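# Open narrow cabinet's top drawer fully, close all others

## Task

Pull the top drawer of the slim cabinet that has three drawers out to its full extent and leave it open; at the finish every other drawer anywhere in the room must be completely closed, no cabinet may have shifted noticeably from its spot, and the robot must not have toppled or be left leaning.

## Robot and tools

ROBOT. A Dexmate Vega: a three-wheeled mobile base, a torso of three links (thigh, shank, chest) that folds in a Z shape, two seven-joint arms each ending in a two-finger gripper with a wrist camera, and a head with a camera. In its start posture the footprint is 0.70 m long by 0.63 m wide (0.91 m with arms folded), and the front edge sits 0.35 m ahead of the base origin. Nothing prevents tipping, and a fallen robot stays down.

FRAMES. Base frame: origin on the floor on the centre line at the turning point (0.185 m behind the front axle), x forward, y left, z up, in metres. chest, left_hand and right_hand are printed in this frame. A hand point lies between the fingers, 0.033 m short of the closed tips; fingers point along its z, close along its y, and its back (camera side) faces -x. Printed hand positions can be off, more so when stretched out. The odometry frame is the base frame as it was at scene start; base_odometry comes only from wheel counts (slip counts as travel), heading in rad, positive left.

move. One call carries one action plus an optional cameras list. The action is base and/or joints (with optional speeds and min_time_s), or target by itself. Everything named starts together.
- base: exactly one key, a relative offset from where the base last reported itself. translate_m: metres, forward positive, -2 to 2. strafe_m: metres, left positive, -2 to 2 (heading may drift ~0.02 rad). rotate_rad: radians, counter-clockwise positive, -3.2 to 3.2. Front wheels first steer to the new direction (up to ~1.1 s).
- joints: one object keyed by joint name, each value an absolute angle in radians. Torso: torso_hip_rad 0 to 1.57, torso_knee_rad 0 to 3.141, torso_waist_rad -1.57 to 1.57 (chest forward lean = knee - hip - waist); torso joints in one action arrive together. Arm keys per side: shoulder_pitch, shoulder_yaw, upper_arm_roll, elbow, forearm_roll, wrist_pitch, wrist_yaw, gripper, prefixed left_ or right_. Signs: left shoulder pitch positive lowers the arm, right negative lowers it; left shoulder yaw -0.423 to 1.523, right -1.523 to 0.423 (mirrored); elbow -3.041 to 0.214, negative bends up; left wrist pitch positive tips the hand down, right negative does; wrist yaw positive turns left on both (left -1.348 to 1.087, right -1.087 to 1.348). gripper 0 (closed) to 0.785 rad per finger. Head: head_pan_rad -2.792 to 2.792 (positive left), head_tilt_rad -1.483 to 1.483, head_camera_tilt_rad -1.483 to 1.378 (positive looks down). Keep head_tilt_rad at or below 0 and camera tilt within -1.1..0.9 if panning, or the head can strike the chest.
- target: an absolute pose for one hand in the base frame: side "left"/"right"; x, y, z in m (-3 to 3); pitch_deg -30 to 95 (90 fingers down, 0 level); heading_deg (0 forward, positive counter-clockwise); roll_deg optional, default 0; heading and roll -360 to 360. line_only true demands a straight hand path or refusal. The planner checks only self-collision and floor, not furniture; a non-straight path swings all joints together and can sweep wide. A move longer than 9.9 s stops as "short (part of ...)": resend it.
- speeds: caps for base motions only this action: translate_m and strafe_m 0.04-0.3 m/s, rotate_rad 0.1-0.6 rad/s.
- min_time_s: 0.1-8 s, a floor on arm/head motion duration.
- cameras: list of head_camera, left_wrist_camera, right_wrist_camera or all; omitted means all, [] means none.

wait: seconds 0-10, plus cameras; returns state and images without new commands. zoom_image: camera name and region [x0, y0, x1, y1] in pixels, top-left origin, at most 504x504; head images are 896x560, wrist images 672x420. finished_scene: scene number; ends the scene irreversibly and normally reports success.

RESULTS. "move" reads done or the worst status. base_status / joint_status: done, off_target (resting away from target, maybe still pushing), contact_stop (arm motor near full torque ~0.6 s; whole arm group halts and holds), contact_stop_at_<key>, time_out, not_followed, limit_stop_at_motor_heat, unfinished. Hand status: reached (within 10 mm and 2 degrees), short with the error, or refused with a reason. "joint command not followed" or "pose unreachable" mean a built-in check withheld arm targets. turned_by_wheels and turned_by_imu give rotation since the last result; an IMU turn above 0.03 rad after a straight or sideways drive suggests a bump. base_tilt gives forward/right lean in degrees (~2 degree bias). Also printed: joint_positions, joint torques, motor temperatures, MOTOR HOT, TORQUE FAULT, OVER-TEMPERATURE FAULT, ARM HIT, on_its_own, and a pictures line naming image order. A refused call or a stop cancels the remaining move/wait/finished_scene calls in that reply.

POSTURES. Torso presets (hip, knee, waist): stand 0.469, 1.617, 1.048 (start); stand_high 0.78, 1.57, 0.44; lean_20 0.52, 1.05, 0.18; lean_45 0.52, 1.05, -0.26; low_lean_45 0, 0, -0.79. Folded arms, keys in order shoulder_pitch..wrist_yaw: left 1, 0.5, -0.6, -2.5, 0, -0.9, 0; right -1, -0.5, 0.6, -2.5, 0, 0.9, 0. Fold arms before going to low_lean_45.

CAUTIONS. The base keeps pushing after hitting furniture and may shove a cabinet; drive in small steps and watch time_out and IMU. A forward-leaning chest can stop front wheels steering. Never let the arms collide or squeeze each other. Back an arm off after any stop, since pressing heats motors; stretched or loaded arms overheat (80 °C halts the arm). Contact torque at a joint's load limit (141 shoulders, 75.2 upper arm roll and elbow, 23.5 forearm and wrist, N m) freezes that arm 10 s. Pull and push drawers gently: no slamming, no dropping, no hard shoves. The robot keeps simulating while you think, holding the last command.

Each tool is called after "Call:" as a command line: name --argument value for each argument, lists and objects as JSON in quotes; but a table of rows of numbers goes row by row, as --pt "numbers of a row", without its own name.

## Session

Call:
move --joints '{"head_camera_tilt_rad": 0.3}'

Call:
move --joints '{"head_pan_rad": -1.2, "head_camera_tilt_rad": 0.3}' --cameras '["head_camera"]'

Call:
move --joints '{"head_pan_rad": -2.5, "head_camera_tilt_rad": 0.3}' --cameras '["head_camera"]'

Call:
move --joints '{"head_pan_rad": 1.2, "head_camera_tilt_rad": 0.3}' --cameras '["head_camera"]'

Call:
move --joints '{"head_pan_rad": 2.5, "head_camera_tilt_rad": 0.3}' --cameras '["head_camera"]'

Scene clock: 0.87 s.
Joint torques (N m): left_arm=[4.97 -0.13 -1.4 -2.9 -0.06 -2.81 -0.13] | right_arm=[-3.86 -1.15 -0.03 -2.69 -0.07 2.43 -0.05]
Motor temperatures (°C): left_arm=[31 31 31 26 40 35 41] | right_arm=[29 27 32 31 36 36 33]
move: done
base_odometry: x=+0.000 y=+0.000 heading=+0.000
turned_by_wheels: +0.000
turned_by_imu: +0.000
base_tilt: forward=+0.0 right=+0.8
base_status: not commanded
joint_positions: torso_hip_rad=+0.469 torso_knee_rad=+1.617 torso_waist_rad=+1.048 left_shoulder_pitch_rad=+2.199 left_shoulder_yaw_rad=+0.008 left_upper_arm_roll_rad=-0.009 left_elbow_rad=-1.083 left_forearm_roll_rad=+0.016 left_wrist_pitch_rad=-0.484 left_wrist_yaw_rad=+0.004 left_gripper_rad=+0.005 right_shoulder_pitch_rad=-2.209 right_shoulder_yaw_rad=+0.017 right_upper_arm_roll_rad=-0.013 right_elbow_rad=-1.119 right_forearm_roll_rad=-0.015 right_wrist_pitch_rad=+0.484 right_wrist_yaw_rad=-0.019 right_gripper_rad=+0.005 head_pan_rad=+0.000 head_tilt_rad=+0.000 head_camera_tilt_rad=+0.300
joint_status: all done
chest: x=-0.0111 y=+0.0000 z=+1.4155 quat_wxyz=(+0.999, +0.000, +0.050, +0.000) (m; base frame)
left_hand: x=+0.1862 y=+0.2374 z=+0.5952 quat_wxyz=(+0.407, +0.009, +0.913, +0.007) pitch_deg=+41.9 heading_deg=+0.4 roll_deg=+1.6 back=up (m; base frame)
right_hand: x=+0.1977 y=-0.2171 z=+0.6067 quat_wxyz=(+0.419, +0.002, +0.908, +0.001) pitch_deg=+40.4 heading_deg=+0.0 roll_deg=+0.2 back=up (m; base frame)
pictures: head_camera, left_wrist_camera, right_wrist_camera

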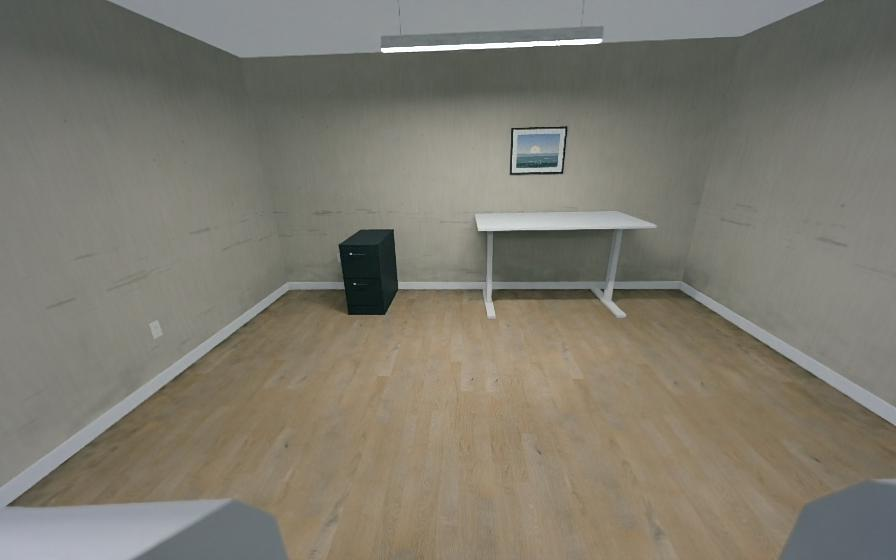

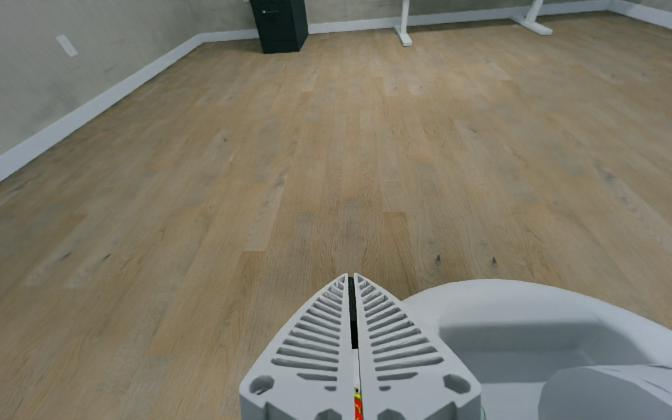

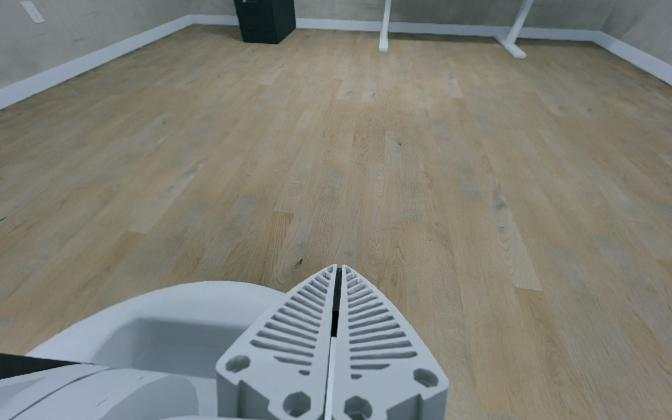

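Scene clock: 2.33 s.
Joint torques (N m): left_arm=[5.94 -0.34 -1.35 -2.67 0.06 -1.9 -0.08] | right_arm=[-5.05 -1.3 -0.31 -1.6 0.18 2.78 0]
Motor temperatures (°C): left_arm=[31 31 31 26 40 35 41] | right_arm=[29 27 32 31 36 36 33]
move: done
base_odometry: x=+0.000 y=+0.000 heading=+0.000
turned_by_wheels: +0.000
turned_by_imu: +0.000
base_tilt: forward=+0.0 right=+0.8
base_status: not commanded
joint_positions: torso_hip_rad=+0.469 torso_knee_rad=+1.617 torso_waist_rad=+1.048 left_shoulder_pitch_rad=+2.199 left_shoulder_yaw_rad=+0.008 left_upper_arm_roll_rad=-0.009 left_elbow_rad=-1.083 left_forearm_roll_rad=+0.016 left_wrist_pitch_rad=-0.484 left_wrist_yaw_rad=+0.004 left_gripper_rad=+0.005 right_shoulder_pitch_rad=-2.209 right_shoulder_yaw_rad=+0.017 right_upper_arm_roll_rad=-0.013 right_elbow_rad=-1.119 right_forearm_roll_rad=-0.015 right_wrist_pitch_rad=+0.484 right_wrist_yaw_rad=-0.019 right_gripper_rad=+0.005 head_pan_rad=-1.200 head_tilt_rad=+0.000 head_camera_tilt_rad=+0.300
joint_status: all done
chest: x=-0.0111 y=+0.0000 z=+1.4155 quat_wxyz=(+0.999, +0.000, +0.050, +0.000) (m; base frame)
left_hand: x=+0.1862 y=+0.2374 z=+0.5952 quat_wxyz=(+0.407, +0.009, +0.913, +0.007) pitch_deg=+41.9 heading_deg=+0.4 roll_deg=+1.6 back=up (m; base frame)
right_hand: x=+0.1977 y=-0.2171 z=+0.6067 quat_wxyz=(+0.419, +0.002, +0.908, +0.001) pitch_deg=+40.4 heading_deg=+0.0 roll_deg=+0.2 back=up (m; base frame)
pictures: head_camera

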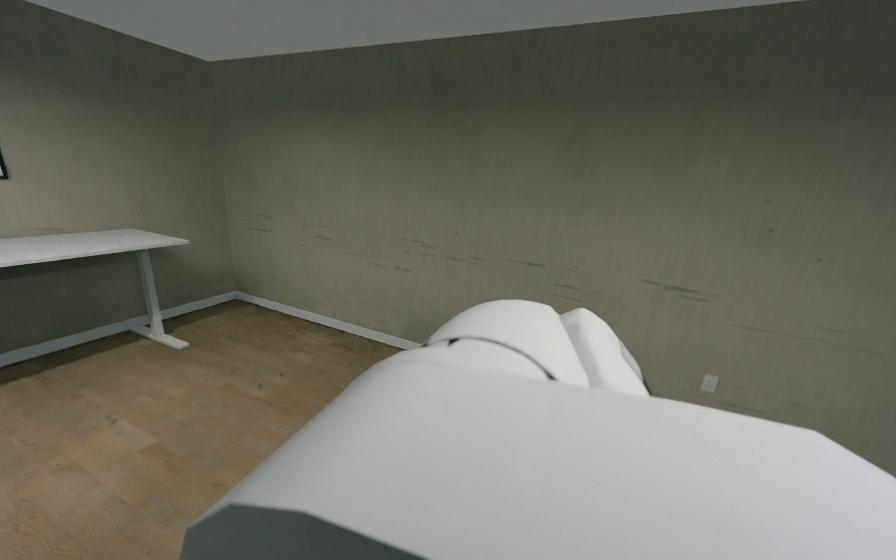

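Scene clock: 3.87 s.
Joint torques (N m): left_arm=[5.58 -0.8 -0.77 -2.99 -0.05 -2.11 -0.19] | right_arm=[-3.15 -1.52 0.1 -2.84 0.09 2.86 0]
Motor temperatures (°C): left_arm=[31 31 31 26 40 35 41] | right_arm=[29 27 32 31 36 36 33]
move: done
base_odometry: x=+0.000 y=+0.000 heading=+0.000
turned_by_wheels: +0.000
turned_by_imu: +0.000
base_tilt: forward=+0.1 right=+0.7
base_status: not commanded
joint_positions: torso_hip_rad=+0.469 torso_knee_rad=+1.617 torso_waist_rad=+1.048 left_shoulder_pitch_rad=+2.199 left_shoulder_yaw_rad=+0.008 left_upper_arm_roll_rad=-0.009 left_elbow_rad=-1.083 left_forearm_roll_rad=+0.016 left_wrist_pitch_rad=-0.484 left_wrist_yaw_rad=+0.004 left_gripper_rad=+0.005 right_shoulder_pitch_rad=-2.209 right_shoulder_yaw_rad=+0.017 right_upper_arm_roll_rad=-0.013 right_elbow_rad=-1.119 right_forearm_roll_rad=-0.015 right_wrist_pitch_rad=+0.484 right_wrist_yaw_rad=-0.019 right_gripper_rad=+0.005 head_pan_rad=-2.500 head_tilt_rad=+0.000 head_camera_tilt_rad=+0.300
joint_status: all done
chest: x=-0.0111 y=+0.0000 z=+1.4155 quat_wxyz=(+0.999, +0.000, +0.050, +0.000) (m; base frame)
left_hand: x=+0.1862 y=+0.2374 z=+0.5952 quat_wxyz=(+0.407, +0.009, +0.913, +0.007) pitch_deg=+41.9 heading_deg=+0.4 roll_deg=+1.6 back=up (m; base frame)
right_hand: x=+0.1977 y=-0.2171 z=+0.6067 quat_wxyz=(+0.419, +0.002, +0.908, +0.001) pitch_deg=+40.4 heading_deg=+0.0 roll_deg=+0.2 back=up (m; base frame)
pictures: head_camera

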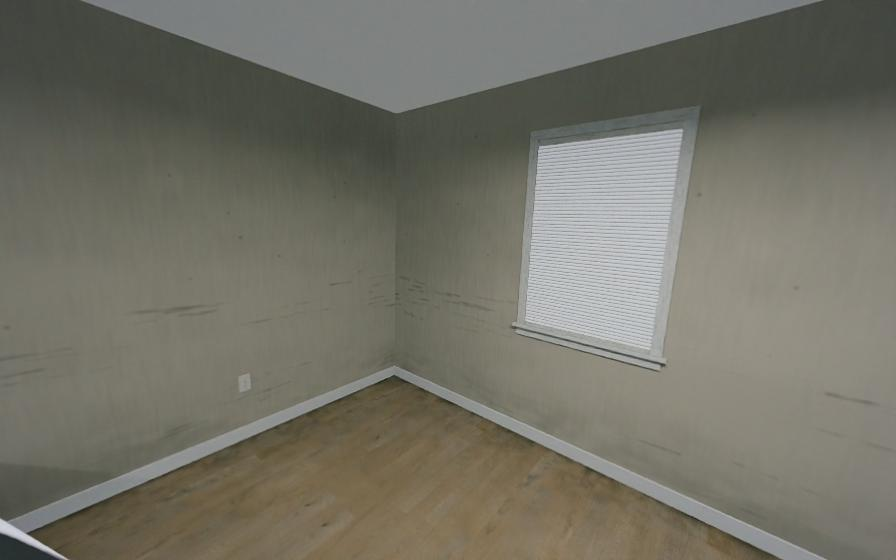

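Scene clock: 7.00 s.
Joint torques (N m): left_arm=[5.66 0.14 -0.84 -2.25 0 -2.09 0.33] | right_arm=[-5.24 -1.46 0.06 -1.69 0.02 3.18 -0.05]
Motor temperatures (°C): left_arm=[31 31 31 26 40 35 41] | right_arm=[29 27 32 31 36 36 33]
move: done
base_odometry: x=+0.000 y=+0.000 heading=+0.000
turned_by_wheels: +0.000
turned_by_imu: +0.000
base_tilt: forward=+0.1 right=+0.7
base_status: not commanded
joint_positions: torso_hip_rad=+0.469 torso_knee_rad=+1.617 torso_waist_rad=+1.048 left_shoulder_pitch_rad=+2.199 left_shoulder_yaw_rad=+0.008 left_upper_arm_roll_rad=-0.009 left_elbow_rad=-1.083 left_forearm_roll_rad=+0.016 left_wrist_pitch_rad=-0.484 left_wrist_yaw_rad=+0.004 left_gripper_rad=+0.005 right_shoulder_pitch_rad=-2.209 right_shoulder_yaw_rad=+0.017 right_upper_arm_roll_rad=-0.013 right_elbow_rad=-1.119 right_forearm_roll_rad=-0.015 right_wrist_pitch_rad=+0.484 right_wrist_yaw_rad=-0.019 right_gripper_rad=+0.005 head_pan_rad=+1.200 head_tilt_rad=+0.000 head_camera_tilt_rad=+0.300
joint_status: all done
chest: x=-0.0111 y=+0.0000 z=+1.4155 quat_wxyz=(+0.999, +0.000, +0.050, +0.000) (m; base frame)
left_hand: x=+0.1862 y=+0.2374 z=+0.5952 quat_wxyz=(+0.407, +0.009, +0.913, +0.007) pitch_deg=+41.9 heading_deg=+0.4 roll_deg=+1.6 back=up (m; base frame)
right_hand: x=+0.1977 y=-0.2171 z=+0.6067 quat_wxyz=(+0.419, +0.002, +0.908, +0.001) pitch_deg=+40.4 heading_deg=+0.0 roll_deg=+0.2 back=up (m; base frame)
pictures: head_camera

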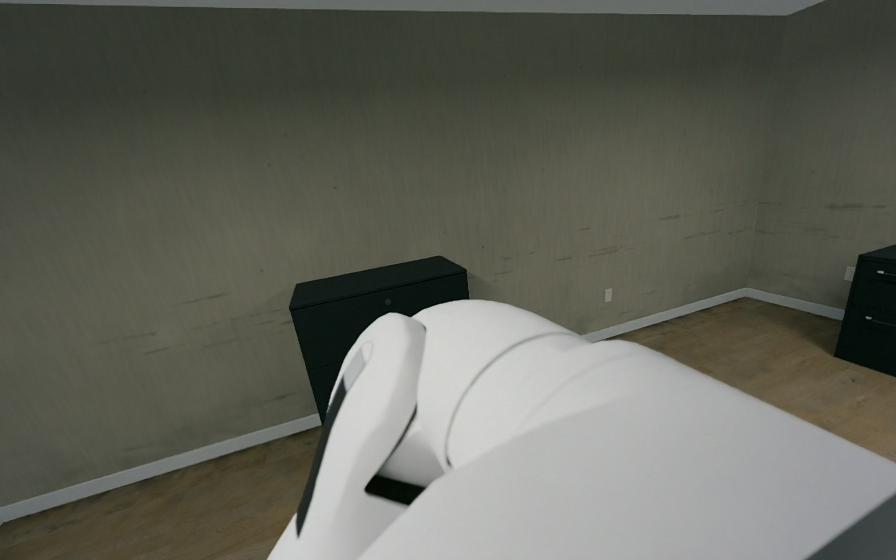

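Scene clock: 8.53 s.
Joint torques (N m): left_arm=[4.95 -0.62 -0.58 -1.74 -0.09 -2.18 -0.13] | right_arm=[-4.72 -0.97 0.23 -2.65 -0.01 2.76 -0.09]
Motor temperatures (°C): left_arm=[31 31 31 26 40 35 41] | right_arm=[29 27 32 31 36 36 33]
move: done
base_odometry: x=+0.000 y=+0.000 heading=+0.000
turned_by_wheels: +0.000
turned_by_imu: +0.000
base_tilt: forward=+0.0 right=+0.7
base_status: not commanded
joint_positions: torso_hip_rad=+0.469 torso_knee_rad=+1.617 torso_waist_rad=+1.048 left_shoulder_pitch_rad=+2.199 left_shoulder_yaw_rad=+0.008 left_upper_arm_roll_rad=-0.009 left_elbow_rad=-1.083 left_forearm_roll_rad=+0.016 left_wrist_pitch_rad=-0.484 left_wrist_yaw_rad=+0.004 left_gripper_rad=+0.005 right_shoulder_pitch_rad=-2.209 right_shoulder_yaw_rad=+0.017 right_upper_arm_roll_rad=-0.013 right_elbow_rad=-1.119 right_forearm_roll_rad=-0.015 right_wrist_pitch_rad=+0.484 right_wrist_yaw_rad=-0.019 right_gripper_rad=+0.005 head_pan_rad=+2.500 head_tilt_rad=+0.000 head_camera_tilt_rad=+0.300
joint_status: all done
chest: x=-0.0111 y=+0.0000 z=+1.4155 quat_wxyz=(+0.999, +0.000, +0.050, +0.000) (m; base frame)
left_hand: x=+0.1862 y=+0.2374 z=+0.5952 quat_wxyz=(+0.407, +0.009, +0.913, +0.007) pitch_deg=+41.9 heading_deg=+0.4 roll_deg=+1.6 back=up (m; base frame)
right_hand: x=+0.1977 y=-0.2171 z=+0.6067 quat_wxyz=(+0.419, +0.002, +0.908, +0.001) pitch_deg=+40.4 heading_deg=+0.0 roll_deg=+0.2 back=up (m; base frame)
pictures: head_camera

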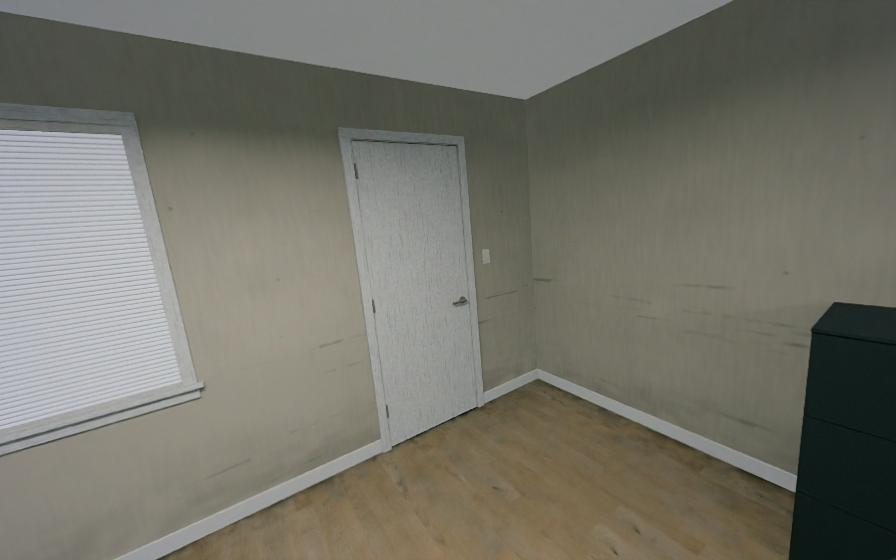

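Call:
move --joints '{"head_pan_rad": -1.85, "head_camera_tilt_rad": 0.4}' --cameras '["head_camera"]'

Call:
move --joints '{"head_pan_rad": 0.9, "head_camera_tilt_rad": 0.4}' --cameras '["head_camera"]'

Scene clock: 12.33 s.
Joint torques (N m): left_arm=[5.44 0.72 -0.92 -3.46 -0.02 -2.25 0.1] | right_arm=[-4.62 -0.63 0.39 -3.15 0.07 2.64 -0.13]
Motor temperatures (°C): left_arm=[31 31 31 26 40 35 41] | right_arm=[29 27 32 31 36 36 33]
move: done
base_odometry: x=+0.000 y=+0.000 heading=+0.000
turned_by_wheels: +0.000
turned_by_imu: +0.000
base_tilt: forward=+0.0 right=+0.8
base_status: not commanded
joint_positions: torso_hip_rad=+0.469 torso_knee_rad=+1.617 torso_waist_rad=+1.048 left_shoulder_pitch_rad=+2.199 left_shoulder_yaw_rad=+0.008 left_upper_arm_roll_rad=-0.009 left_elbow_rad=-1.083 left_forearm_roll_rad=+0.016 left_wrist_pitch_rad=-0.484 left_wrist_yaw_rad=+0.004 left_gripper_rad=+0.005 right_shoulder_pitch_rad=-2.209 right_shoulder_yaw_rad=+0.017 right_upper_arm_roll_rad=-0.013 right_elbow_rad=-1.119 right_forearm_roll_rad=-0.015 right_wrist_pitch_rad=+0.484 right_wrist_yaw_rad=-0.019 right_gripper_rad=+0.005 head_pan_rad=-1.850 head_tilt_rad=+0.000 head_camera_tilt_rad=+0.400
joint_status: all done
chest: x=-0.0111 y=+0.0000 z=+1.4155 quat_wxyz=(+0.999, +0.000, +0.050, +0.000) (m; base frame)
left_hand: x=+0.1862 y=+0.2374 z=+0.5952 quat_wxyz=(+0.407, +0.009, +0.913, +0.007) pitch_deg=+41.9 heading_deg=+0.4 roll_deg=+1.6 back=up (m; base frame)
right_hand: x=+0.1977 y=-0.2171 z=+0.6067 quat_wxyz=(+0.419, +0.002, +0.908, +0.001) pitch_deg=+40.4 heading_deg=+0.0 roll_deg=+0.2 back=up (m; base frame)
pictures: head_camera

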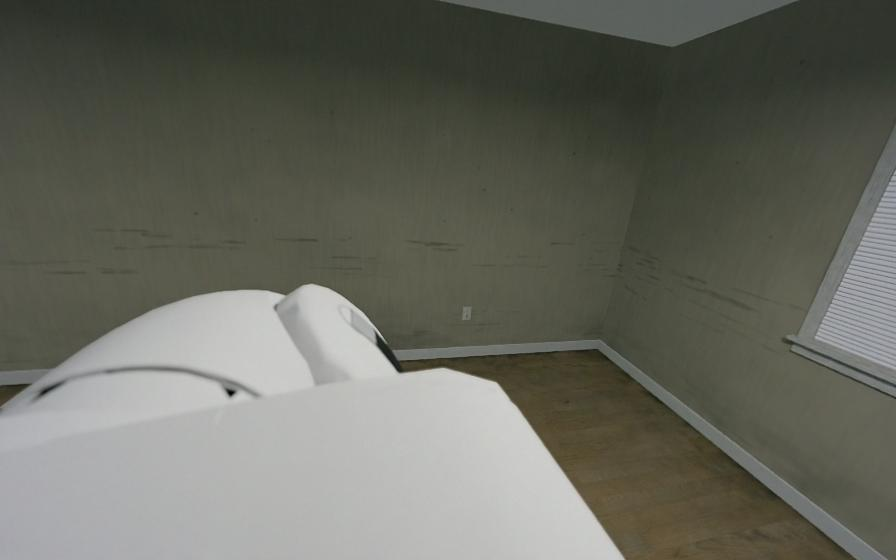

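Scene clock: 14.83 s.
Joint torques (N m): left_arm=[5.73 -0.64 -1.36 -2.64 0.08 -2.48 -0.27] | right_arm=[-3.67 -0.48 -0.07 -2.36 0.12 1.89 -0.03]
Motor temperatures (°C): left_arm=[31 31 31 26 40 35 41] | right_arm=[29 27 32 31 36 36 33]
move: done
base_odometry: x=+0.000 y=+0.000 heading=+0.000
turned_by_wheels: +0.000
turned_by_imu: +0.000
base_tilt: forward=+0.0 right=+0.7
base_status: not commanded
joint_positions: torso_hip_rad=+0.469 torso_knee_rad=+1.617 torso_waist_rad=+1.048 left_shoulder_pitch_rad=+2.199 left_shoulder_yaw_rad=+0.008 left_upper_arm_roll_rad=-0.009 left_elbow_rad=-1.083 left_forearm_roll_rad=+0.016 left_wrist_pitch_rad=-0.484 left_wrist_yaw_rad=+0.004 left_gripper_rad=+0.005 right_shoulder_pitch_rad=-2.209 right_shoulder_yaw_rad=+0.017 right_upper_arm_roll_rad=-0.013 right_elbow_rad=-1.119 right_forearm_roll_rad=-0.015 right_wrist_pitch_rad=+0.484 right_wrist_yaw_rad=-0.019 right_gripper_rad=+0.005 head_pan_rad=+0.900 head_tilt_rad=+0.000 head_camera_tilt_rad=+0.400
joint_status: all done
chest: x=-0.0111 y=+0.0000 z=+1.4155 quat_wxyz=(+0.999, +0.000, +0.050, +0.000) (m; base frame)
left_hand: x=+0.1862 y=+0.2374 z=+0.5952 quat_wxyz=(+0.407, +0.009, +0.913, +0.007) pitch_deg=+41.9 heading_deg=+0.4 roll_deg=+1.6 back=up (m; base frame)
right_hand: x=+0.1977 y=-0.2171 z=+0.6067 quat_wxyz=(+0.419, +0.002, +0.908, +0.001) pitch_deg=+40.4 heading_deg=+0.0 roll_deg=+0.2 back=up (m; base frame)
pictures: head_camera

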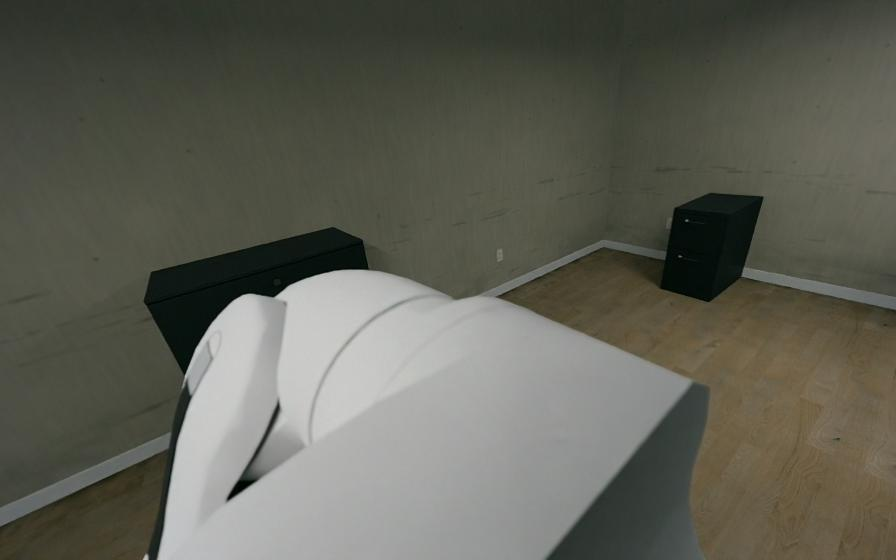

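Call:
move --base '{"rotate_rad": -1.55}' --joints '{"head_pan_rad": 0.0, "head_camera_tilt_rad": 0.4}' --cameras '["head_camera"]'

Call:
zoom_image --camera "head_camera" --region '[300, 200, 620, 440]'

Scene clock: 19.27 s.
Joint torques (N m): left_arm=[5.01 -0.94 -2.1 -2.8 0 -1.39 -0.01] | right_arm=[-3.38 -1.4 0.05 -3.52 -0.01 3.07 -0.07]
Motor temperatures (°C): left_arm=[31 31 31 26 40 35 41] | right_arm=[29 27 32 31 36 36 33]
move: done
base_odometry: x=+0.002 y=+0.001 heading=-1.554
turned_by_wheels: -1.554
turned_by_imu: -1.546
base_tilt: forward=+0.0 right=+0.7
base_status: done
joint_positions: torso_hip_rad=+0.469 torso_knee_rad=+1.617 torso_waist_rad=+1.048 left_shoulder_pitch_rad=+2.199 left_shoulder_yaw_rad=+0.008 left_upper_arm_roll_rad=-0.009 left_elbow_rad=-1.083 left_forearm_roll_rad=+0.016 left_wrist_pitch_rad=-0.484 left_wrist_yaw_rad=+0.004 left_gripper_rad=+0.005 right_shoulder_pitch_rad=-2.209 right_shoulder_yaw_rad=+0.017 right_upper_arm_roll_rad=-0.013 right_elbow_rad=-1.119 right_forearm_roll_rad=-0.015 right_wrist_pitch_rad=+0.484 right_wrist_yaw_rad=-0.019 right_gripper_rad=+0.005 head_pan_rad=+0.000 head_tilt_rad=+0.000 head_camera_tilt_rad=+0.400
joint_status: all done
chest: x=-0.0111 y=+0.0000 z=+1.4155 quat_wxyz=(+0.999, +0.000, +0.050, +0.000) (m; base frame)
left_hand: x=+0.1862 y=+0.2374 z=+0.5952 quat_wxyz=(+0.407, +0.009, +0.913, +0.007) pitch_deg=+41.9 heading_deg=+0.4 roll_deg=+1.6 back=up (m; base frame)
right_hand: x=+0.1977 y=-0.2171 z=+0.6067 quat_wxyz=(+0.419, +0.002, +0.908, +0.001) pitch_deg=+40.4 heading_deg=+0.0 roll_deg=+0.2 back=up (m; base frame)
pictures: head_camera

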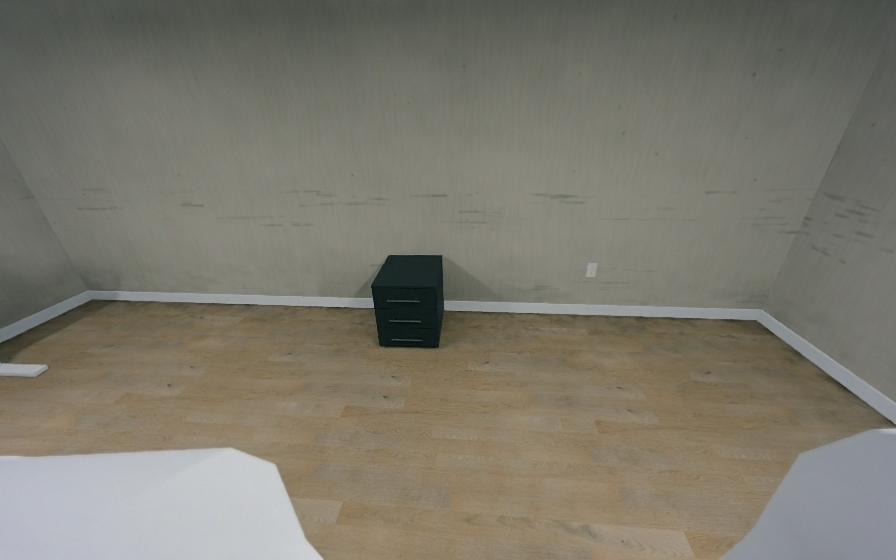

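Scaled by 1.575 from the camera's 896x560 image, which has a finer 960x600 frame.

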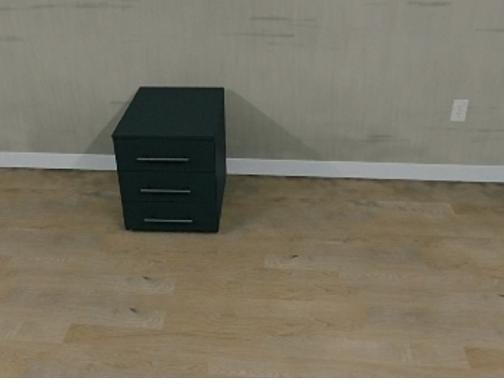

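Call:
move --base '{"rotate_rad": -0.075}' --joints '{"left_shoulder_yaw_rad": 0.12, "right_shoulder_yaw_rad": -0.12}' --cameras '["head_camera"]'

Call:
move --joints '{"left_shoulder_pitch_rad": 2.263, "left_shoulder_yaw_rad": 0.06, "left_upper_arm_roll_rad": -0.064, "left_elbow_rad": -2.154, "left_forearm_roll_rad": -0.077, "left_wrist_pitch_rad": 0.319, "left_wrist_yaw_rad": -0.022, "right_shoulder_pitch_rad": -2.263, "right_shoulder_yaw_rad": -0.06, "right_upper_arm_roll_rad": 0.064, "right_elbow_rad": -2.154, "right_forearm_roll_rad": 0.077, "right_wrist_pitch_rad": -0.319, "right_wrist_yaw_rad": 0.022}' --cameras '[]'

Call:
move --joints '{"left_shoulder_pitch_rad": 2.36, "left_shoulder_yaw_rad": 0.045, "left_upper_arm_roll_rad": -0.186, "left_elbow_rad": -2.589, "left_forearm_roll_rad": -0.168, "left_wrist_pitch_rad": 0.238, "left_wrist_yaw_rad": -0.06, "right_shoulder_pitch_rad": -2.36, "right_shoulder_yaw_rad": -0.045, "right_upper_arm_roll_rad": 0.186, "right_elbow_rad": -2.589, "right_forearm_roll_rad": 0.168, "right_wrist_pitch_rad": -0.238, "right_wrist_yaw_rad": 0.06}' --cameras '[]'

Call:
move --joints '{"torso_hip_rad": 0.0, "torso_knee_rad": 0.65, "torso_waist_rad": 0.3, "head_camera_tilt_rad": 0.2}' --cameras '["head_camera"]'

Call:
zoom_image --camera "head_camera" --region '[320, 160, 560, 340]'

Scene clock: 21.83 s.
Joint torques (N m): left_arm=[5.65 4.81 -1.66 -2.88 -0.24 -1.6 -0.11] | right_arm=[-3.09 -3.87 1.34 -2.93 0.17 2.69 -0.39]
Motor temperatures (°C): left_arm=[31 31 31 26 40 35 41] | right_arm=[29 27 32 31 36 36 33]
move: done
base_odometry: x=+0.002 y=+0.001 heading=-1.629
turned_by_wheels: -0.075
turned_by_imu: -0.074
base_tilt: forward=+0.0 right=+0.7
base_status: done
joint_positions: torso_hip_rad=+0.469 torso_knee_rad=+1.617 torso_waist_rad=+1.048 left_shoulder_pitch_rad=+2.199 left_shoulder_yaw_rad=+0.117 left_upper_arm_roll_rad=-0.009 left_elbow_rad=-1.083 left_forearm_roll_rad=+0.016 left_wrist_pitch_rad=-0.484 left_wrist_yaw_rad=+0.004 left_gripper_rad=+0.005 right_shoulder_pitch_rad=-2.209 right_shoulder_yaw_rad=-0.116 right_upper_arm_roll_rad=-0.013 right_elbow_rad=-1.119 right_forearm_roll_rad=-0.015 right_wrist_pitch_rad=+0.484 right_wrist_yaw_rad=-0.019 right_gripper_rad=+0.005 head_pan_rad=+0.000 head_tilt_rad=+0.000 head_camera_tilt_rad=+0.400
joint_status: all done
chest: x=-0.0111 y=+0.0000 z=+1.4155 quat_wxyz=(+0.999, +0.000, +0.050, +0.000) (m; base frame)
left_hand: x=+0.1885 y=+0.2854 z=+0.5979 quat_wxyz=(+0.407, +0.059, +0.911, +0.030) pitch_deg=+41.9 heading_deg=+0.5 roll_deg=+7.9 back=up (m; base frame)
right_hand: x=+0.1990 y=-0.2727 z=+0.6082 quat_wxyz=(+0.418, -0.060, +0.906, -0.025) pitch_deg=+40.4 heading_deg=+0.4 roll_deg=-7.2 back=up (m; base frame)
pictures: head_camera

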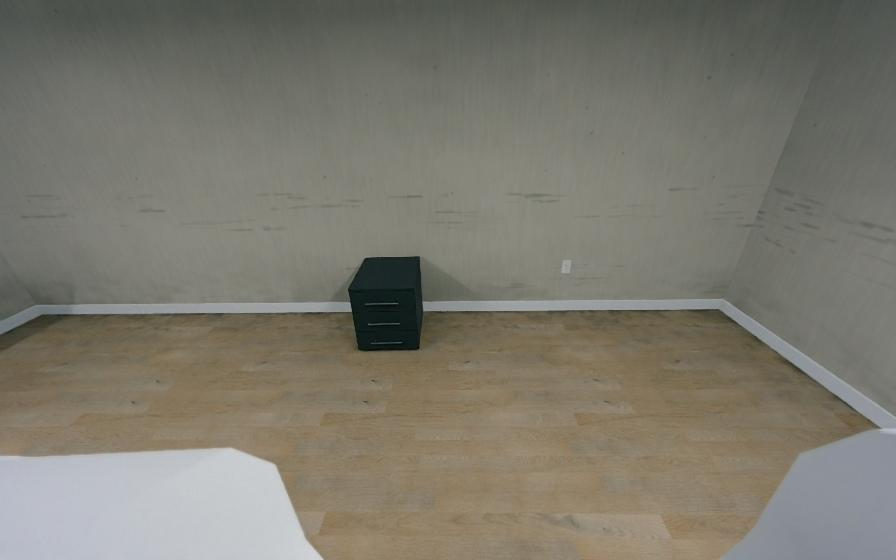

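Scene clock: 26.77 s.
Joint torques (N m): left_arm=[3.12 -1.01 -4.8 -8.72 -0.33 -2.5 -0.26] | right_arm=[-10.12 -1.05 5.65 -9.46 0.45 2.63 0.41]
Motor temperatures (°C): left_arm=[31 31 31 26 40 35 41] | right_arm=[29 27 32 31 36 36 33]
move: done
base_odometry: x=+0.002 y=+0.001 heading=-1.629
turned_by_wheels: +0.000
turned_by_imu: +0.000
base_tilt: forward=+0.0 right=+0.8
base_status: not commanded
joint_positions: torso_hip_rad=+0.469 torso_knee_rad=+1.617 torso_waist_rad=+1.048 left_shoulder_pitch_rad=+2.263 left_shoulder_yaw_rad=+0.060 left_upper_arm_roll_rad=-0.063 left_elbow_rad=-2.150 left_forearm_roll_rad=-0.077 left_wrist_pitch_rad=+0.316 left_wrist_yaw_rad=-0.022 left_gripper_rad=+0.005 right_shoulder_pitch_rad=-2.262 right_shoulder_yaw_rad=-0.060 right_upper_arm_roll_rad=+0.063 right_elbow_rad=-2.151 right_forearm_roll_rad=+0.077 right_wrist_pitch_rad=-0.317 right_wrist_yaw_rad=+0.022 right_gripper_rad=+0.005 head_pan_rad=+0.000 head_tilt_rad=+0.000 head_camera_tilt_rad=+0.400
joint_status: all done
chest: x=-0.0111 y=+0.0000 z=+1.4155 quat_wxyz=(+0.999, +0.000, +0.050, +0.000) (m; base frame)
left_hand: x=+0.4183 y=+0.2600 z=+0.8471 quat_wxyz=(+0.499, +0.001, +0.867, +0.000) pitch_deg=+30.1 heading_deg=+0.0 roll_deg=+0.1 back=up (m; base frame)
right_hand: x=+0.4184 y=-0.2600 z=+0.8474 quat_wxyz=(+0.499, -0.001, +0.867, +0.000) pitch_deg=+30.1 heading_deg=+0.0 roll_deg=-0.1 back=up (m; base frame)
pictures: none
No camera images: "cameras" was empty.

Scene clock: 29.70 s.
Joint torques (N m): left_arm=[4.47 -1.88 -5.97 -8.68 -0.54 -3.01 -0.34] | right_arm=[-9.87 -0.05 5.93 -8.52 0.48 2.87 0.29]
Motor temperatures (°C): left_arm=[31 31 31 26 40 35 41] | right_arm=[30 27 32 31 36 36 33]
move: done
base_odometry: x=+0.002 y=+0.001 heading=-1.629
turned_by_wheels: +0.000
turned_by_imu: +0.000
base_tilt: forward=+0.1 right=+0.8
base_status: not commanded
joint_positions: torso_hip_rad=+0.469 torso_knee_rad=+1.617 torso_waist_rad=+1.048 left_shoulder_pitch_rad=+2.359 left_shoulder_yaw_rad=+0.045 left_upper_arm_roll_rad=-0.185 left_elbow_rad=-2.585 left_forearm_roll_rad=-0.167 left_wrist_pitch_rad=+0.239 left_wrist_yaw_rad=-0.060 left_gripper_rad=+0.005 right_shoulder_pitch_rad=-2.359 right_shoulder_yaw_rad=-0.045 right_upper_arm_roll_rad=+0.184 right_elbow_rad=-2.585 right_forearm_roll_rad=+0.167 right_wrist_pitch_rad=-0.239 right_wrist_yaw_rad=+0.060 right_gripper_rad=+0.005 head_pan_rad=+0.000 head_tilt_rad=+0.000 head_camera_tilt_rad=+0.400
joint_status: all done
chest: x=-0.0111 y=+0.0000 z=+1.4155 quat_wxyz=(+0.999, +0.000, +0.050, +0.000) (m; base frame)
left_hand: x=+0.4625 y=+0.2798 z=+1.1228 quat_wxyz=(+0.669, +0.000, +0.743, +0.000) pitch_deg=+6.0 heading_deg=+0.0 roll_deg=+0.0 back=up (m; base frame)
right_hand: x=+0.4626 y=-0.2800 z=+1.1229 quat_wxyz=(+0.669, +0.000, +0.743, +0.000) pitch_deg=+5.9 heading_deg=+0.0 roll_deg=+0.0 back=up (m; base frame)
pictures: none
No camera images: "cameras" was empty.

Scene clock: 34.57 s.
Joint torques (N m): left_arm=[8.6 -1.5 -6.52 -10.05 -0.25 -2.98 -0.23] | right_arm=[-14.47 0.44 6.32 -9.4 0.35 3.37 0.23]
Motor temperatures (°C): left_arm=[31 31 31 26 40 35 41] | right_arm=[30 27 32 31 36 36 33]
move: done
base_odometry: x=+0.002 y=+0.001 heading=-1.629
turned_by_wheels: +0.000
turned_by_imu: +0.000
base_tilt: forward=+0.0 right=+0.7
base_status: not commanded
joint_positions: torso_hip_rad=+0.001 torso_knee_rad=+0.650 torso_waist_rad=+0.300 left_shoulder_pitch_rad=+2.360 left_shoulder_yaw_rad=+0.045 left_upper_arm_roll_rad=-0.186 left_elbow_rad=-2.589 left_forearm_roll_rad=-0.168 left_wrist_pitch_rad=+0.238 left_wrist_yaw_rad=-0.060 left_gripper_rad=+0.005 right_shoulder_pitch_rad=-2.360 right_shoulder_yaw_rad=-0.045 right_upper_arm_roll_rad=+0.186 right_elbow_rad=-2.589 right_forearm_roll_rad=+0.168 right_wrist_pitch_rad=-0.238 right_wrist_yaw_rad=+0.060 right_gripper_rad=+0.005 head_pan_rad=+0.000 head_tilt_rad=+0.000 head_camera_tilt_rad=+0.200
joint_status: all done
chest: x=-0.0073 y=+0.0000 z=+1.1478 quat_wxyz=(+0.985, +0.000, +0.174, +0.000) (m; base frame)
left_hand: x=+0.3799 y=+0.2799 z=+0.7497 quat_wxyz=(+0.573, +0.000, +0.819, +0.000) pitch_deg=+20.0 heading_deg=+0.0 roll_deg=+0.0 back=up (m; base frame)
right_hand: x=+0.3800 y=-0.2800 z=+0.7498 quat_wxyz=(+0.573, +0.000, +0.819, +0.000) pitch_deg=+20.0 heading_deg=+0.0 roll_deg=+0.0 back=up (m; base frame)
pictures: head_camera

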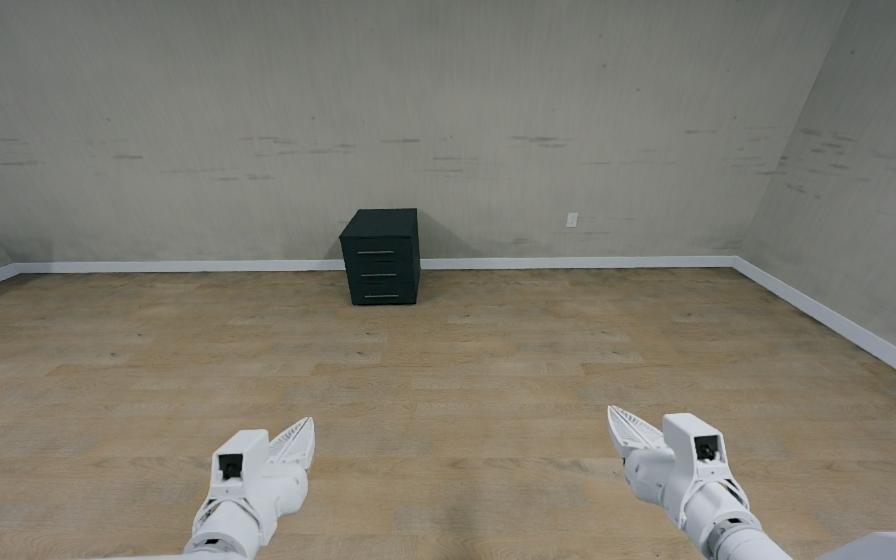

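Scaled by 2.100 from the camera's 896x560 image, which has a finer 960x600 frame.

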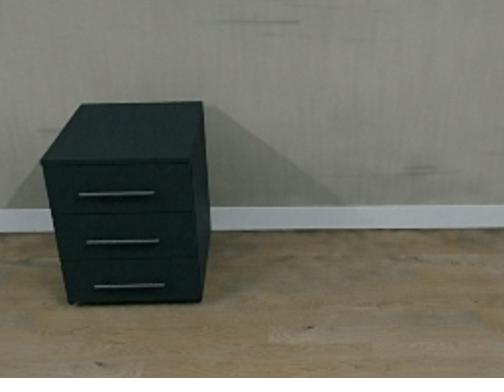

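Call:
move --base '{"strafe_m": 0.11}' --speeds '{"strafe_m": 0.1}' --cameras '[]'

Call:
move --base '{"translate_m": 0.65}' --joints '{"torso_waist_rad": 0.1, "head_camera_tilt_rad": 0.1}' --speeds '{"translate_m": 0.15}' --cameras '["head_camera"]'

Call:
zoom_image --camera "head_camera" --region '[300, 200, 520, 420]'

Scene clock: 37.77 s.
Joint torques (N m): left_arm=[8.19 -0.8 -4.72 -6.91 -0.11 -2.86 -0.54] | right_arm=[-14.3 -0.33 5.47 -9.02 0.39 3.13 0.11]
Motor temperatures (°C): left_arm=[31 31 31 26 40 35 41] | right_arm=[30 27 32 31 36 36 33]
move: done
base_odometry: x=+0.111 y=-0.005 heading=-1.627
turned_by_wheels: +0.003
turned_by_imu: +0.001
base_tilt: forward=+0.0 right=+0.7
base_status: done
joint_positions: torso_hip_rad=+0.001 torso_knee_rad=+0.650 torso_waist_rad=+0.300 left_shoulder_pitch_rad=+2.360 left_shoulder_yaw_rad=+0.045 left_upper_arm_roll_rad=-0.186 left_elbow_rad=-2.589 left_forearm_roll_rad=-0.168 left_wrist_pitch_rad=+0.238 left_wrist_yaw_rad=-0.060 left_gripper_rad=+0.005 right_shoulder_pitch_rad=-2.360 right_shoulder_yaw_rad=-0.045 right_upper_arm_roll_rad=+0.186 right_elbow_rad=-2.589 right_forearm_roll_rad=+0.168 right_wrist_pitch_rad=-0.238 right_wrist_yaw_rad=+0.060 right_gripper_rad=+0.005 head_pan_rad=+0.000 head_tilt_rad=+0.000 head_camera_tilt_rad=+0.200
joint_status: not commanded
chest: x=-0.0073 y=+0.0000 z=+1.1478 quat_wxyz=(+0.985, +0.000, +0.174, +0.000) (m; base frame)
left_hand: x=+0.3799 y=+0.2799 z=+0.7497 quat_wxyz=(+0.573, +0.000, +0.819, +0.000) pitch_deg=+20.0 heading_deg=+0.0 roll_deg=+0.0 back=up (m; base frame)
right_hand: x=+0.3800 y=-0.2800 z=+0.7498 quat_wxyz=(+0.573, +0.000, +0.819, +0.000) pitch_deg=+20.0 heading_deg=+0.0 roll_deg=+0.0 back=up (m; base frame)
pictures: none
No camera images: "cameras" was empty.

Scene clock: 43.70 s.
Joint torques (N m): left_arm=[10.54 -1.58 -5.12 -8.33 -0.17 -2.22 -0.39] | right_arm=[-16.63 -0.41 5.33 -8.89 0.46 3.51 0.21]
Motor temperatures (°C): left_arm=[31 31 31 26 40 35 41] | right_arm=[30 27 32 32 36 36 33]
move: done
base_odometry: x=+0.075 y=-0.654 heading=-1.627
turned_by_wheels: -0.001
turned_by_imu: -0.002
base_tilt: forward=+0.1 right=+0.8
base_status: done
joint_positions: torso_hip_rad=+0.001 torso_knee_rad=+0.650 torso_waist_rad=+0.100 left_shoulder_pitch_rad=+2.360 left_shoulder_yaw_rad=+0.045 left_upper_arm_roll_rad=-0.186 left_elbow_rad=-2.589 left_forearm_roll_rad=-0.168 left_wrist_pitch_rad=+0.238 left_wrist_yaw_rad=-0.060 left_gripper_rad=+0.005 right_shoulder_pitch_rad=-2.360 right_shoulder_yaw_rad=-0.045 right_upper_arm_roll_rad=+0.186 right_elbow_rad=-2.589 right_forearm_roll_rad=+0.168 right_wrist_pitch_rad=-0.238 right_wrist_yaw_rad=+0.060 right_gripper_rad=+0.005 head_pan_rad=+0.000 head_tilt_rad=+0.000 head_camera_tilt_rad=+0.100
joint_status: all done
chest: x=+0.0779 y=+0.0000 z=+1.1198 quat_wxyz=(+0.962, +0.000, +0.271, +0.000) (m; base frame)
left_hand: x=+0.3783 y=+0.2799 z=+0.6527 quat_wxyz=(+0.489, +0.000, +0.872, +0.000) pitch_deg=+31.5 heading_deg=+0.0 roll_deg=+0.0 back=up (m; base frame)
right_hand: x=+0.3784 y=-0.2800 z=+0.6527 quat_wxyz=(+0.489, +0.000, +0.872, +0.000) pitch_deg=+31.5 heading_deg=+0.0 roll_deg=+0.0 back=up (m; base frame)
pictures: head_camera

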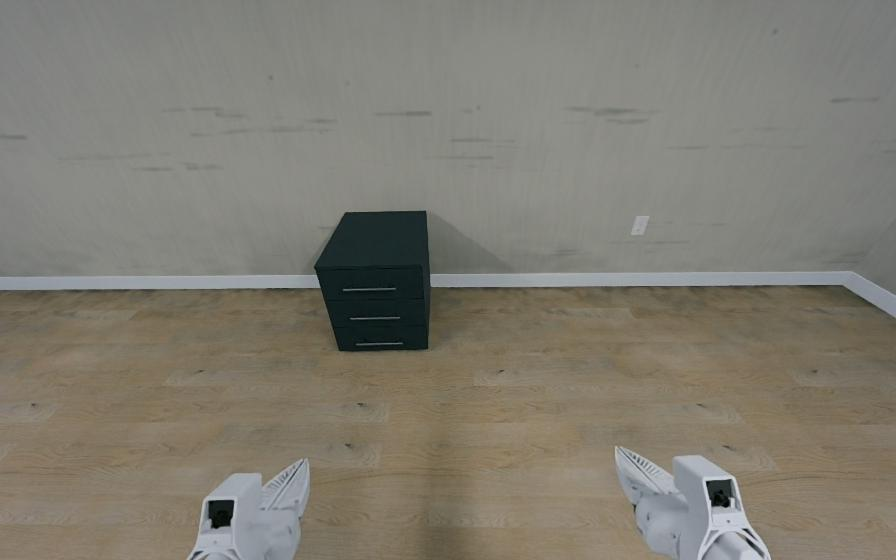

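Scaled by 2.291 from the camera's 896x560 image, which has a finer 960x600 frame.

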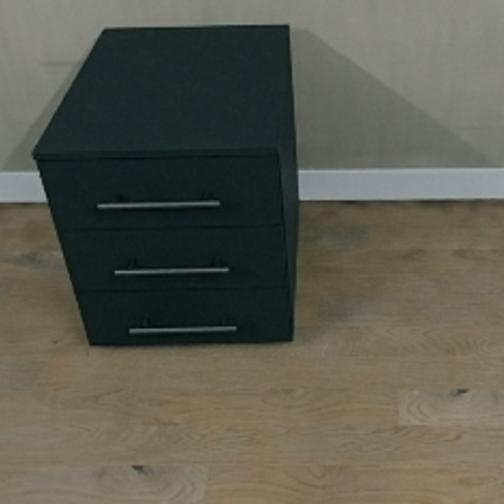

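Call:
move --base '{"strafe_m": 0.04}' --speeds '{"strafe_m": 0.06}' --cameras '[]'

Call:
move --target '{"side": "left", "x": 0.58, "y": 0.285, "z": 0.5, "pitch_deg": 20, "heading_deg": 0, "roll_deg": 80}' --cameras '[]'

Call:
move --target '{"side": "left", "x": 0.6, "y": 0.285, "z": 0.438, "pitch_deg": 20, "heading_deg": 0, "roll_deg": 90}' --cameras '[]'

Call:
move --joints '{"left_gripper_rad": 0.25}' --cameras '["head_camera", "left_wrist_camera"]'

Scene clock: 46.57 s.
Joint torques (N m): left_arm=[9.5 -2.18 -5.07 -8.15 -0.29 -2.31 -0.29] | right_arm=[-16.01 -0.07 5.47 -7.47 0.47 2.1 0]
Motor temperatures (°C): left_arm=[31 31 31 26 40 35 41] | right_arm=[30 27 32 32 36 36 33]
move: done
base_odometry: x=+0.115 y=-0.656 heading=-1.626
turned_by_wheels: +0.001
turned_by_imu: -0.002
base_tilt: forward=+0.1 right=+0.8
base_status: done
joint_positions: torso_hip_rad=+0.001 torso_knee_rad=+0.650 torso_waist_rad=+0.100 left_shoulder_pitch_rad=+2.360 left_shoulder_yaw_rad=+0.045 left_upper_arm_roll_rad=-0.186 left_elbow_rad=-2.589 left_forearm_roll_rad=-0.168 left_wrist_pitch_rad=+0.238 left_wrist_yaw_rad=-0.060 left_gripper_rad=+0.005 right_shoulder_pitch_rad=-2.360 right_shoulder_yaw_rad=-0.045 right_upper_arm_roll_rad=+0.186 right_elbow_rad=-2.589 right_forearm_roll_rad=+0.168 right_wrist_pitch_rad=-0.238 right_wrist_yaw_rad=+0.060 right_gripper_rad=+0.005 head_pan_rad=+0.000 head_tilt_rad=+0.000 head_camera_tilt_rad=+0.100
joint_status: not commanded
chest: x=+0.0779 y=+0.0000 z=+1.1198 quat_wxyz=(+0.962, +0.000, +0.271, +0.000) (m; base frame)
left_hand: x=+0.3783 y=+0.2799 z=+0.6527 quat_wxyz=(+0.489, +0.000, +0.872, +0.000) pitch_deg=+31.5 heading_deg=+0.0 roll_deg=+0.0 back=up (m; base frame)
right_hand: x=+0.3784 y=-0.2800 z=+0.6527 quat_wxyz=(+0.489, +0.000, +0.872, +0.000) pitch_deg=+31.5 heading_deg=+0.0 roll_deg=+0.0 back=up (m; base frame)
pictures: none
No camera images: "cameras" was empty.

Scene clock: 51.80 s.
Joint torques (N m): left_arm=[-10.84 7.19 -2.38 -5.07 0.9 -1.2 1.38] | right_arm=[-16.51 0.02 5.18 -7.92 0.45 3.26 0.09]
Motor temperatures (°C): left_arm=[31 31 31 26 40 35 41] | right_arm=[30 27 32 32 36 36 33]
move: done
base_odometry: x=+0.115 y=-0.656 heading=-1.626
turned_by_wheels: +0.000
turned_by_imu: +0.000
base_tilt: forward=+0.1 right=+0.7
base_status: not commanded
joint_positions: torso_hip_rad=+0.001 torso_knee_rad=+0.650 torso_waist_rad=+0.100 left_shoulder_pitch_rad=+1.489 left_shoulder_yaw_rad=+0.487 left_upper_arm_roll_rad=+0.297 left_elbow_rad=-1.605 left_forearm_roll_rad=+0.894 left_wrist_pitch_rad=+0.234 left_wrist_yaw_rad=+0.274 left_gripper_rad=+0.005 right_shoulder_pitch_rad=-2.360 right_shoulder_yaw_rad=-0.045 right_upper_arm_roll_rad=+0.186 right_elbow_rad=-2.589 right_forearm_roll_rad=+0.168 right_wrist_pitch_rad=-0.238 right_wrist_yaw_rad=+0.060 right_gripper_rad=+0.005 head_pan_rad=+0.000 head_tilt_rad=+0.000 head_camera_tilt_rad=+0.100
joint_status: not commanded
chest: x=+0.0779 y=+0.0000 z=+1.1198 quat_wxyz=(+0.962, +0.000, +0.271, +0.000) (m; base frame)
left_hand: x=+0.5792 y=+0.2850 z=+0.5002 quat_wxyz=(+0.440, +0.525, +0.629, +0.368) pitch_deg=+20.1 heading_deg=+0.0 roll_deg=+79.7 (m; base frame)
left_hand_status: reached (straight line, planned for 4.0 s): 1 mm and 0.3 deg off.
right_hand: x=+0.3784 y=-0.2800 z=+0.6527 quat_wxyz=(+0.489, +0.000, +0.872, +0.000) pitch_deg=+31.5 heading_deg=+0.0 roll_deg=+0.0 back=up (m; base frame)
pictures: none
No camera images: "cameras" was empty.

Scene clock: 54.63 s.
Joint torques (N m): left_arm=[-13.5 2.19 -1.98 -4.28 0.84 -0.17 1.54] | right_arm=[-16.79 -0.74 5.17 -7.82 0.26 3.32 0.26]
Motor temperatures (°C): left_arm=[31 31 31 26 40 35 41] | right_arm=[30 27 32 32 36 36 33]
move: done
base_odometry: x=+0.115 y=-0.656 heading=-1.626
turned_by_wheels: +0.000
turned_by_imu: +0.000
base_tilt: forward=+0.0 right=+0.7
base_status: not commanded
joint_positions: torso_hip_rad=+0.001 torso_knee_rad=+0.650 torso_waist_rad=+0.100 left_shoulder_pitch_rad=+1.274 left_shoulder_yaw_rad=+0.424 left_upper_arm_roll_rad=+0.427 left_elbow_rad=-1.213 left_forearm_roll_rad=+1.012 left_wrist_pitch_rad=+0.211 left_wrist_yaw_rad=+0.415 left_gripper_rad=+0.005 right_shoulder_pitch_rad=-2.360 right_shoulder_yaw_rad=-0.045 right_upper_arm_roll_rad=+0.186 right_elbow_rad=-2.589 right_forearm_roll_rad=+0.168 right_wrist_pitch_rad=-0.238 right_wrist_yaw_rad=+0.060 right_gripper_rad=+0.005 head_pan_rad=+0.000 head_tilt_rad=+0.000 head_camera_tilt_rad=+0.100
joint_status: not commanded
chest: x=+0.0779 y=+0.0000 z=+1.1198 quat_wxyz=(+0.962, +0.000, +0.271, +0.000) (m; base frame)
left_hand: x=+0.5996 y=+0.2852 z=+0.4383 quat_wxyz=(+0.406, +0.579, +0.580, +0.405) pitch_deg=+20.0 heading_deg=+0.0 roll_deg=+89.9 (m; base frame)
left_hand_status: reached (straight line, planned for 1.6 s): 1 mm and 0.1 deg off.
right_hand: x=+0.3784 y=-0.2800 z=+0.6527 quat_wxyz=(+0.489, +0.000, +0.872, +0.000) pitch_deg=+31.5 heading_deg=+0.0 roll_deg=+0.0 back=up (m; base frame)
pictures: none
No camera images: "cameras" was empty.

Scene clock: 55.40 s.
Joint torques (N m): left_arm=[-13.36 1.58 -1.94 -4.65 0.71 0.71 1.34] | right_arm=[-15.3 -1.16 5.96 -7.46 0.31 2.33 0.15]
Motor temperatures (°C): left_arm=[31 31 31 26 40 35 41] | right_arm=[30 27 32 32 36 36 33]
move: done
base_odometry: x=+0.115 y=-0.656 heading=-1.626
turned_by_wheels: +0.000
turned_by_imu: +0.000
base_tilt: forward=+0.0 right=+0.7
base_status: not commanded
joint_positions: torso_hip_rad=+0.001 torso_knee_rad=+0.650 torso_waist_rad=+0.100 left_shoulder_pitch_rad=+1.272 left_shoulder_yaw_rad=+0.423 left_upper_arm_roll_rad=+0.428 left_elbow_rad=-1.210 left_forearm_roll_rad=+1.012 left_wrist_pitch_rad=+0.211 left_wrist_yaw_rad=+0.416 left_gripper_rad=+0.250 right_shoulder_pitch_rad=-2.360 right_shoulder_yaw_rad=-0.045 right_upper_arm_roll_rad=+0.186 right_elbow_rad=-2.589 right_forearm_roll_rad=+0.168 right_wrist_pitch_rad=-0.238 right_wrist_yaw_rad=+0.060 right_gripper_rad=+0.005 head_pan_rad=+0.000 head_tilt_rad=+0.000 head_camera_tilt_rad=+0.100
joint_status: all done
chest: x=+0.0779 y=+0.0000 z=+1.1198 quat_wxyz=(+0.962, +0.000, +0.271, +0.000) (m; base frame)
left_hand: x=+0.5998 y=+0.2852 z=+0.4379 quat_wxyz=(+0.405, +0.579, +0.579, +0.405) pitch_deg=+20.0 heading_deg=+0.0 roll_deg=+90.0 (m; base frame)
right_hand: x=+0.3784 y=-0.2800 z=+0.6527 quat_wxyz=(+0.489, +0.000, +0.872, +0.000) pitch_deg=+31.5 heading_deg=+0.0 roll_deg=+0.0 back=up (m; base frame)
pictures: head_camera, left_wrist_camera

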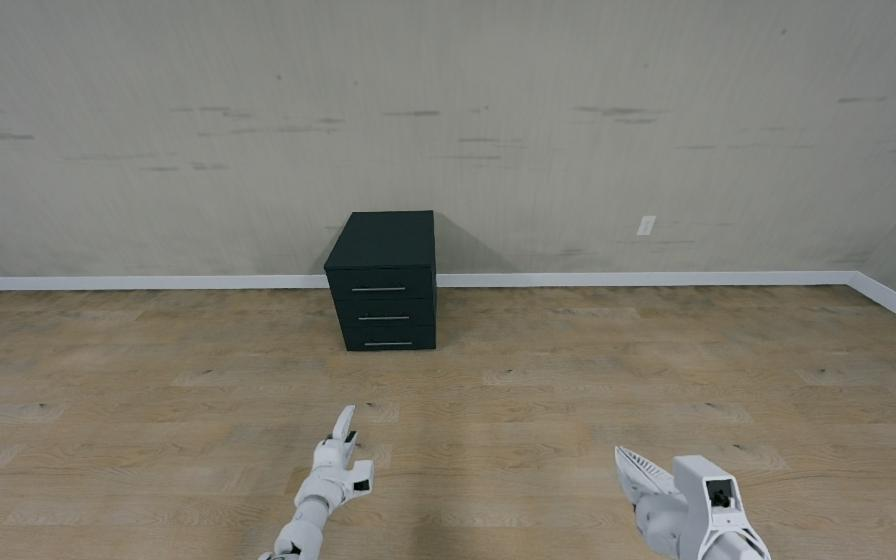

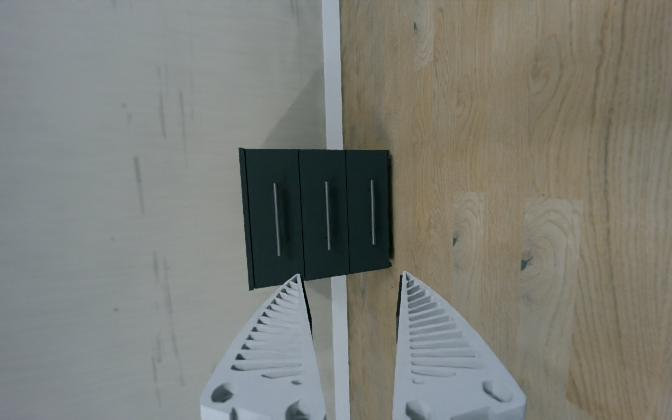

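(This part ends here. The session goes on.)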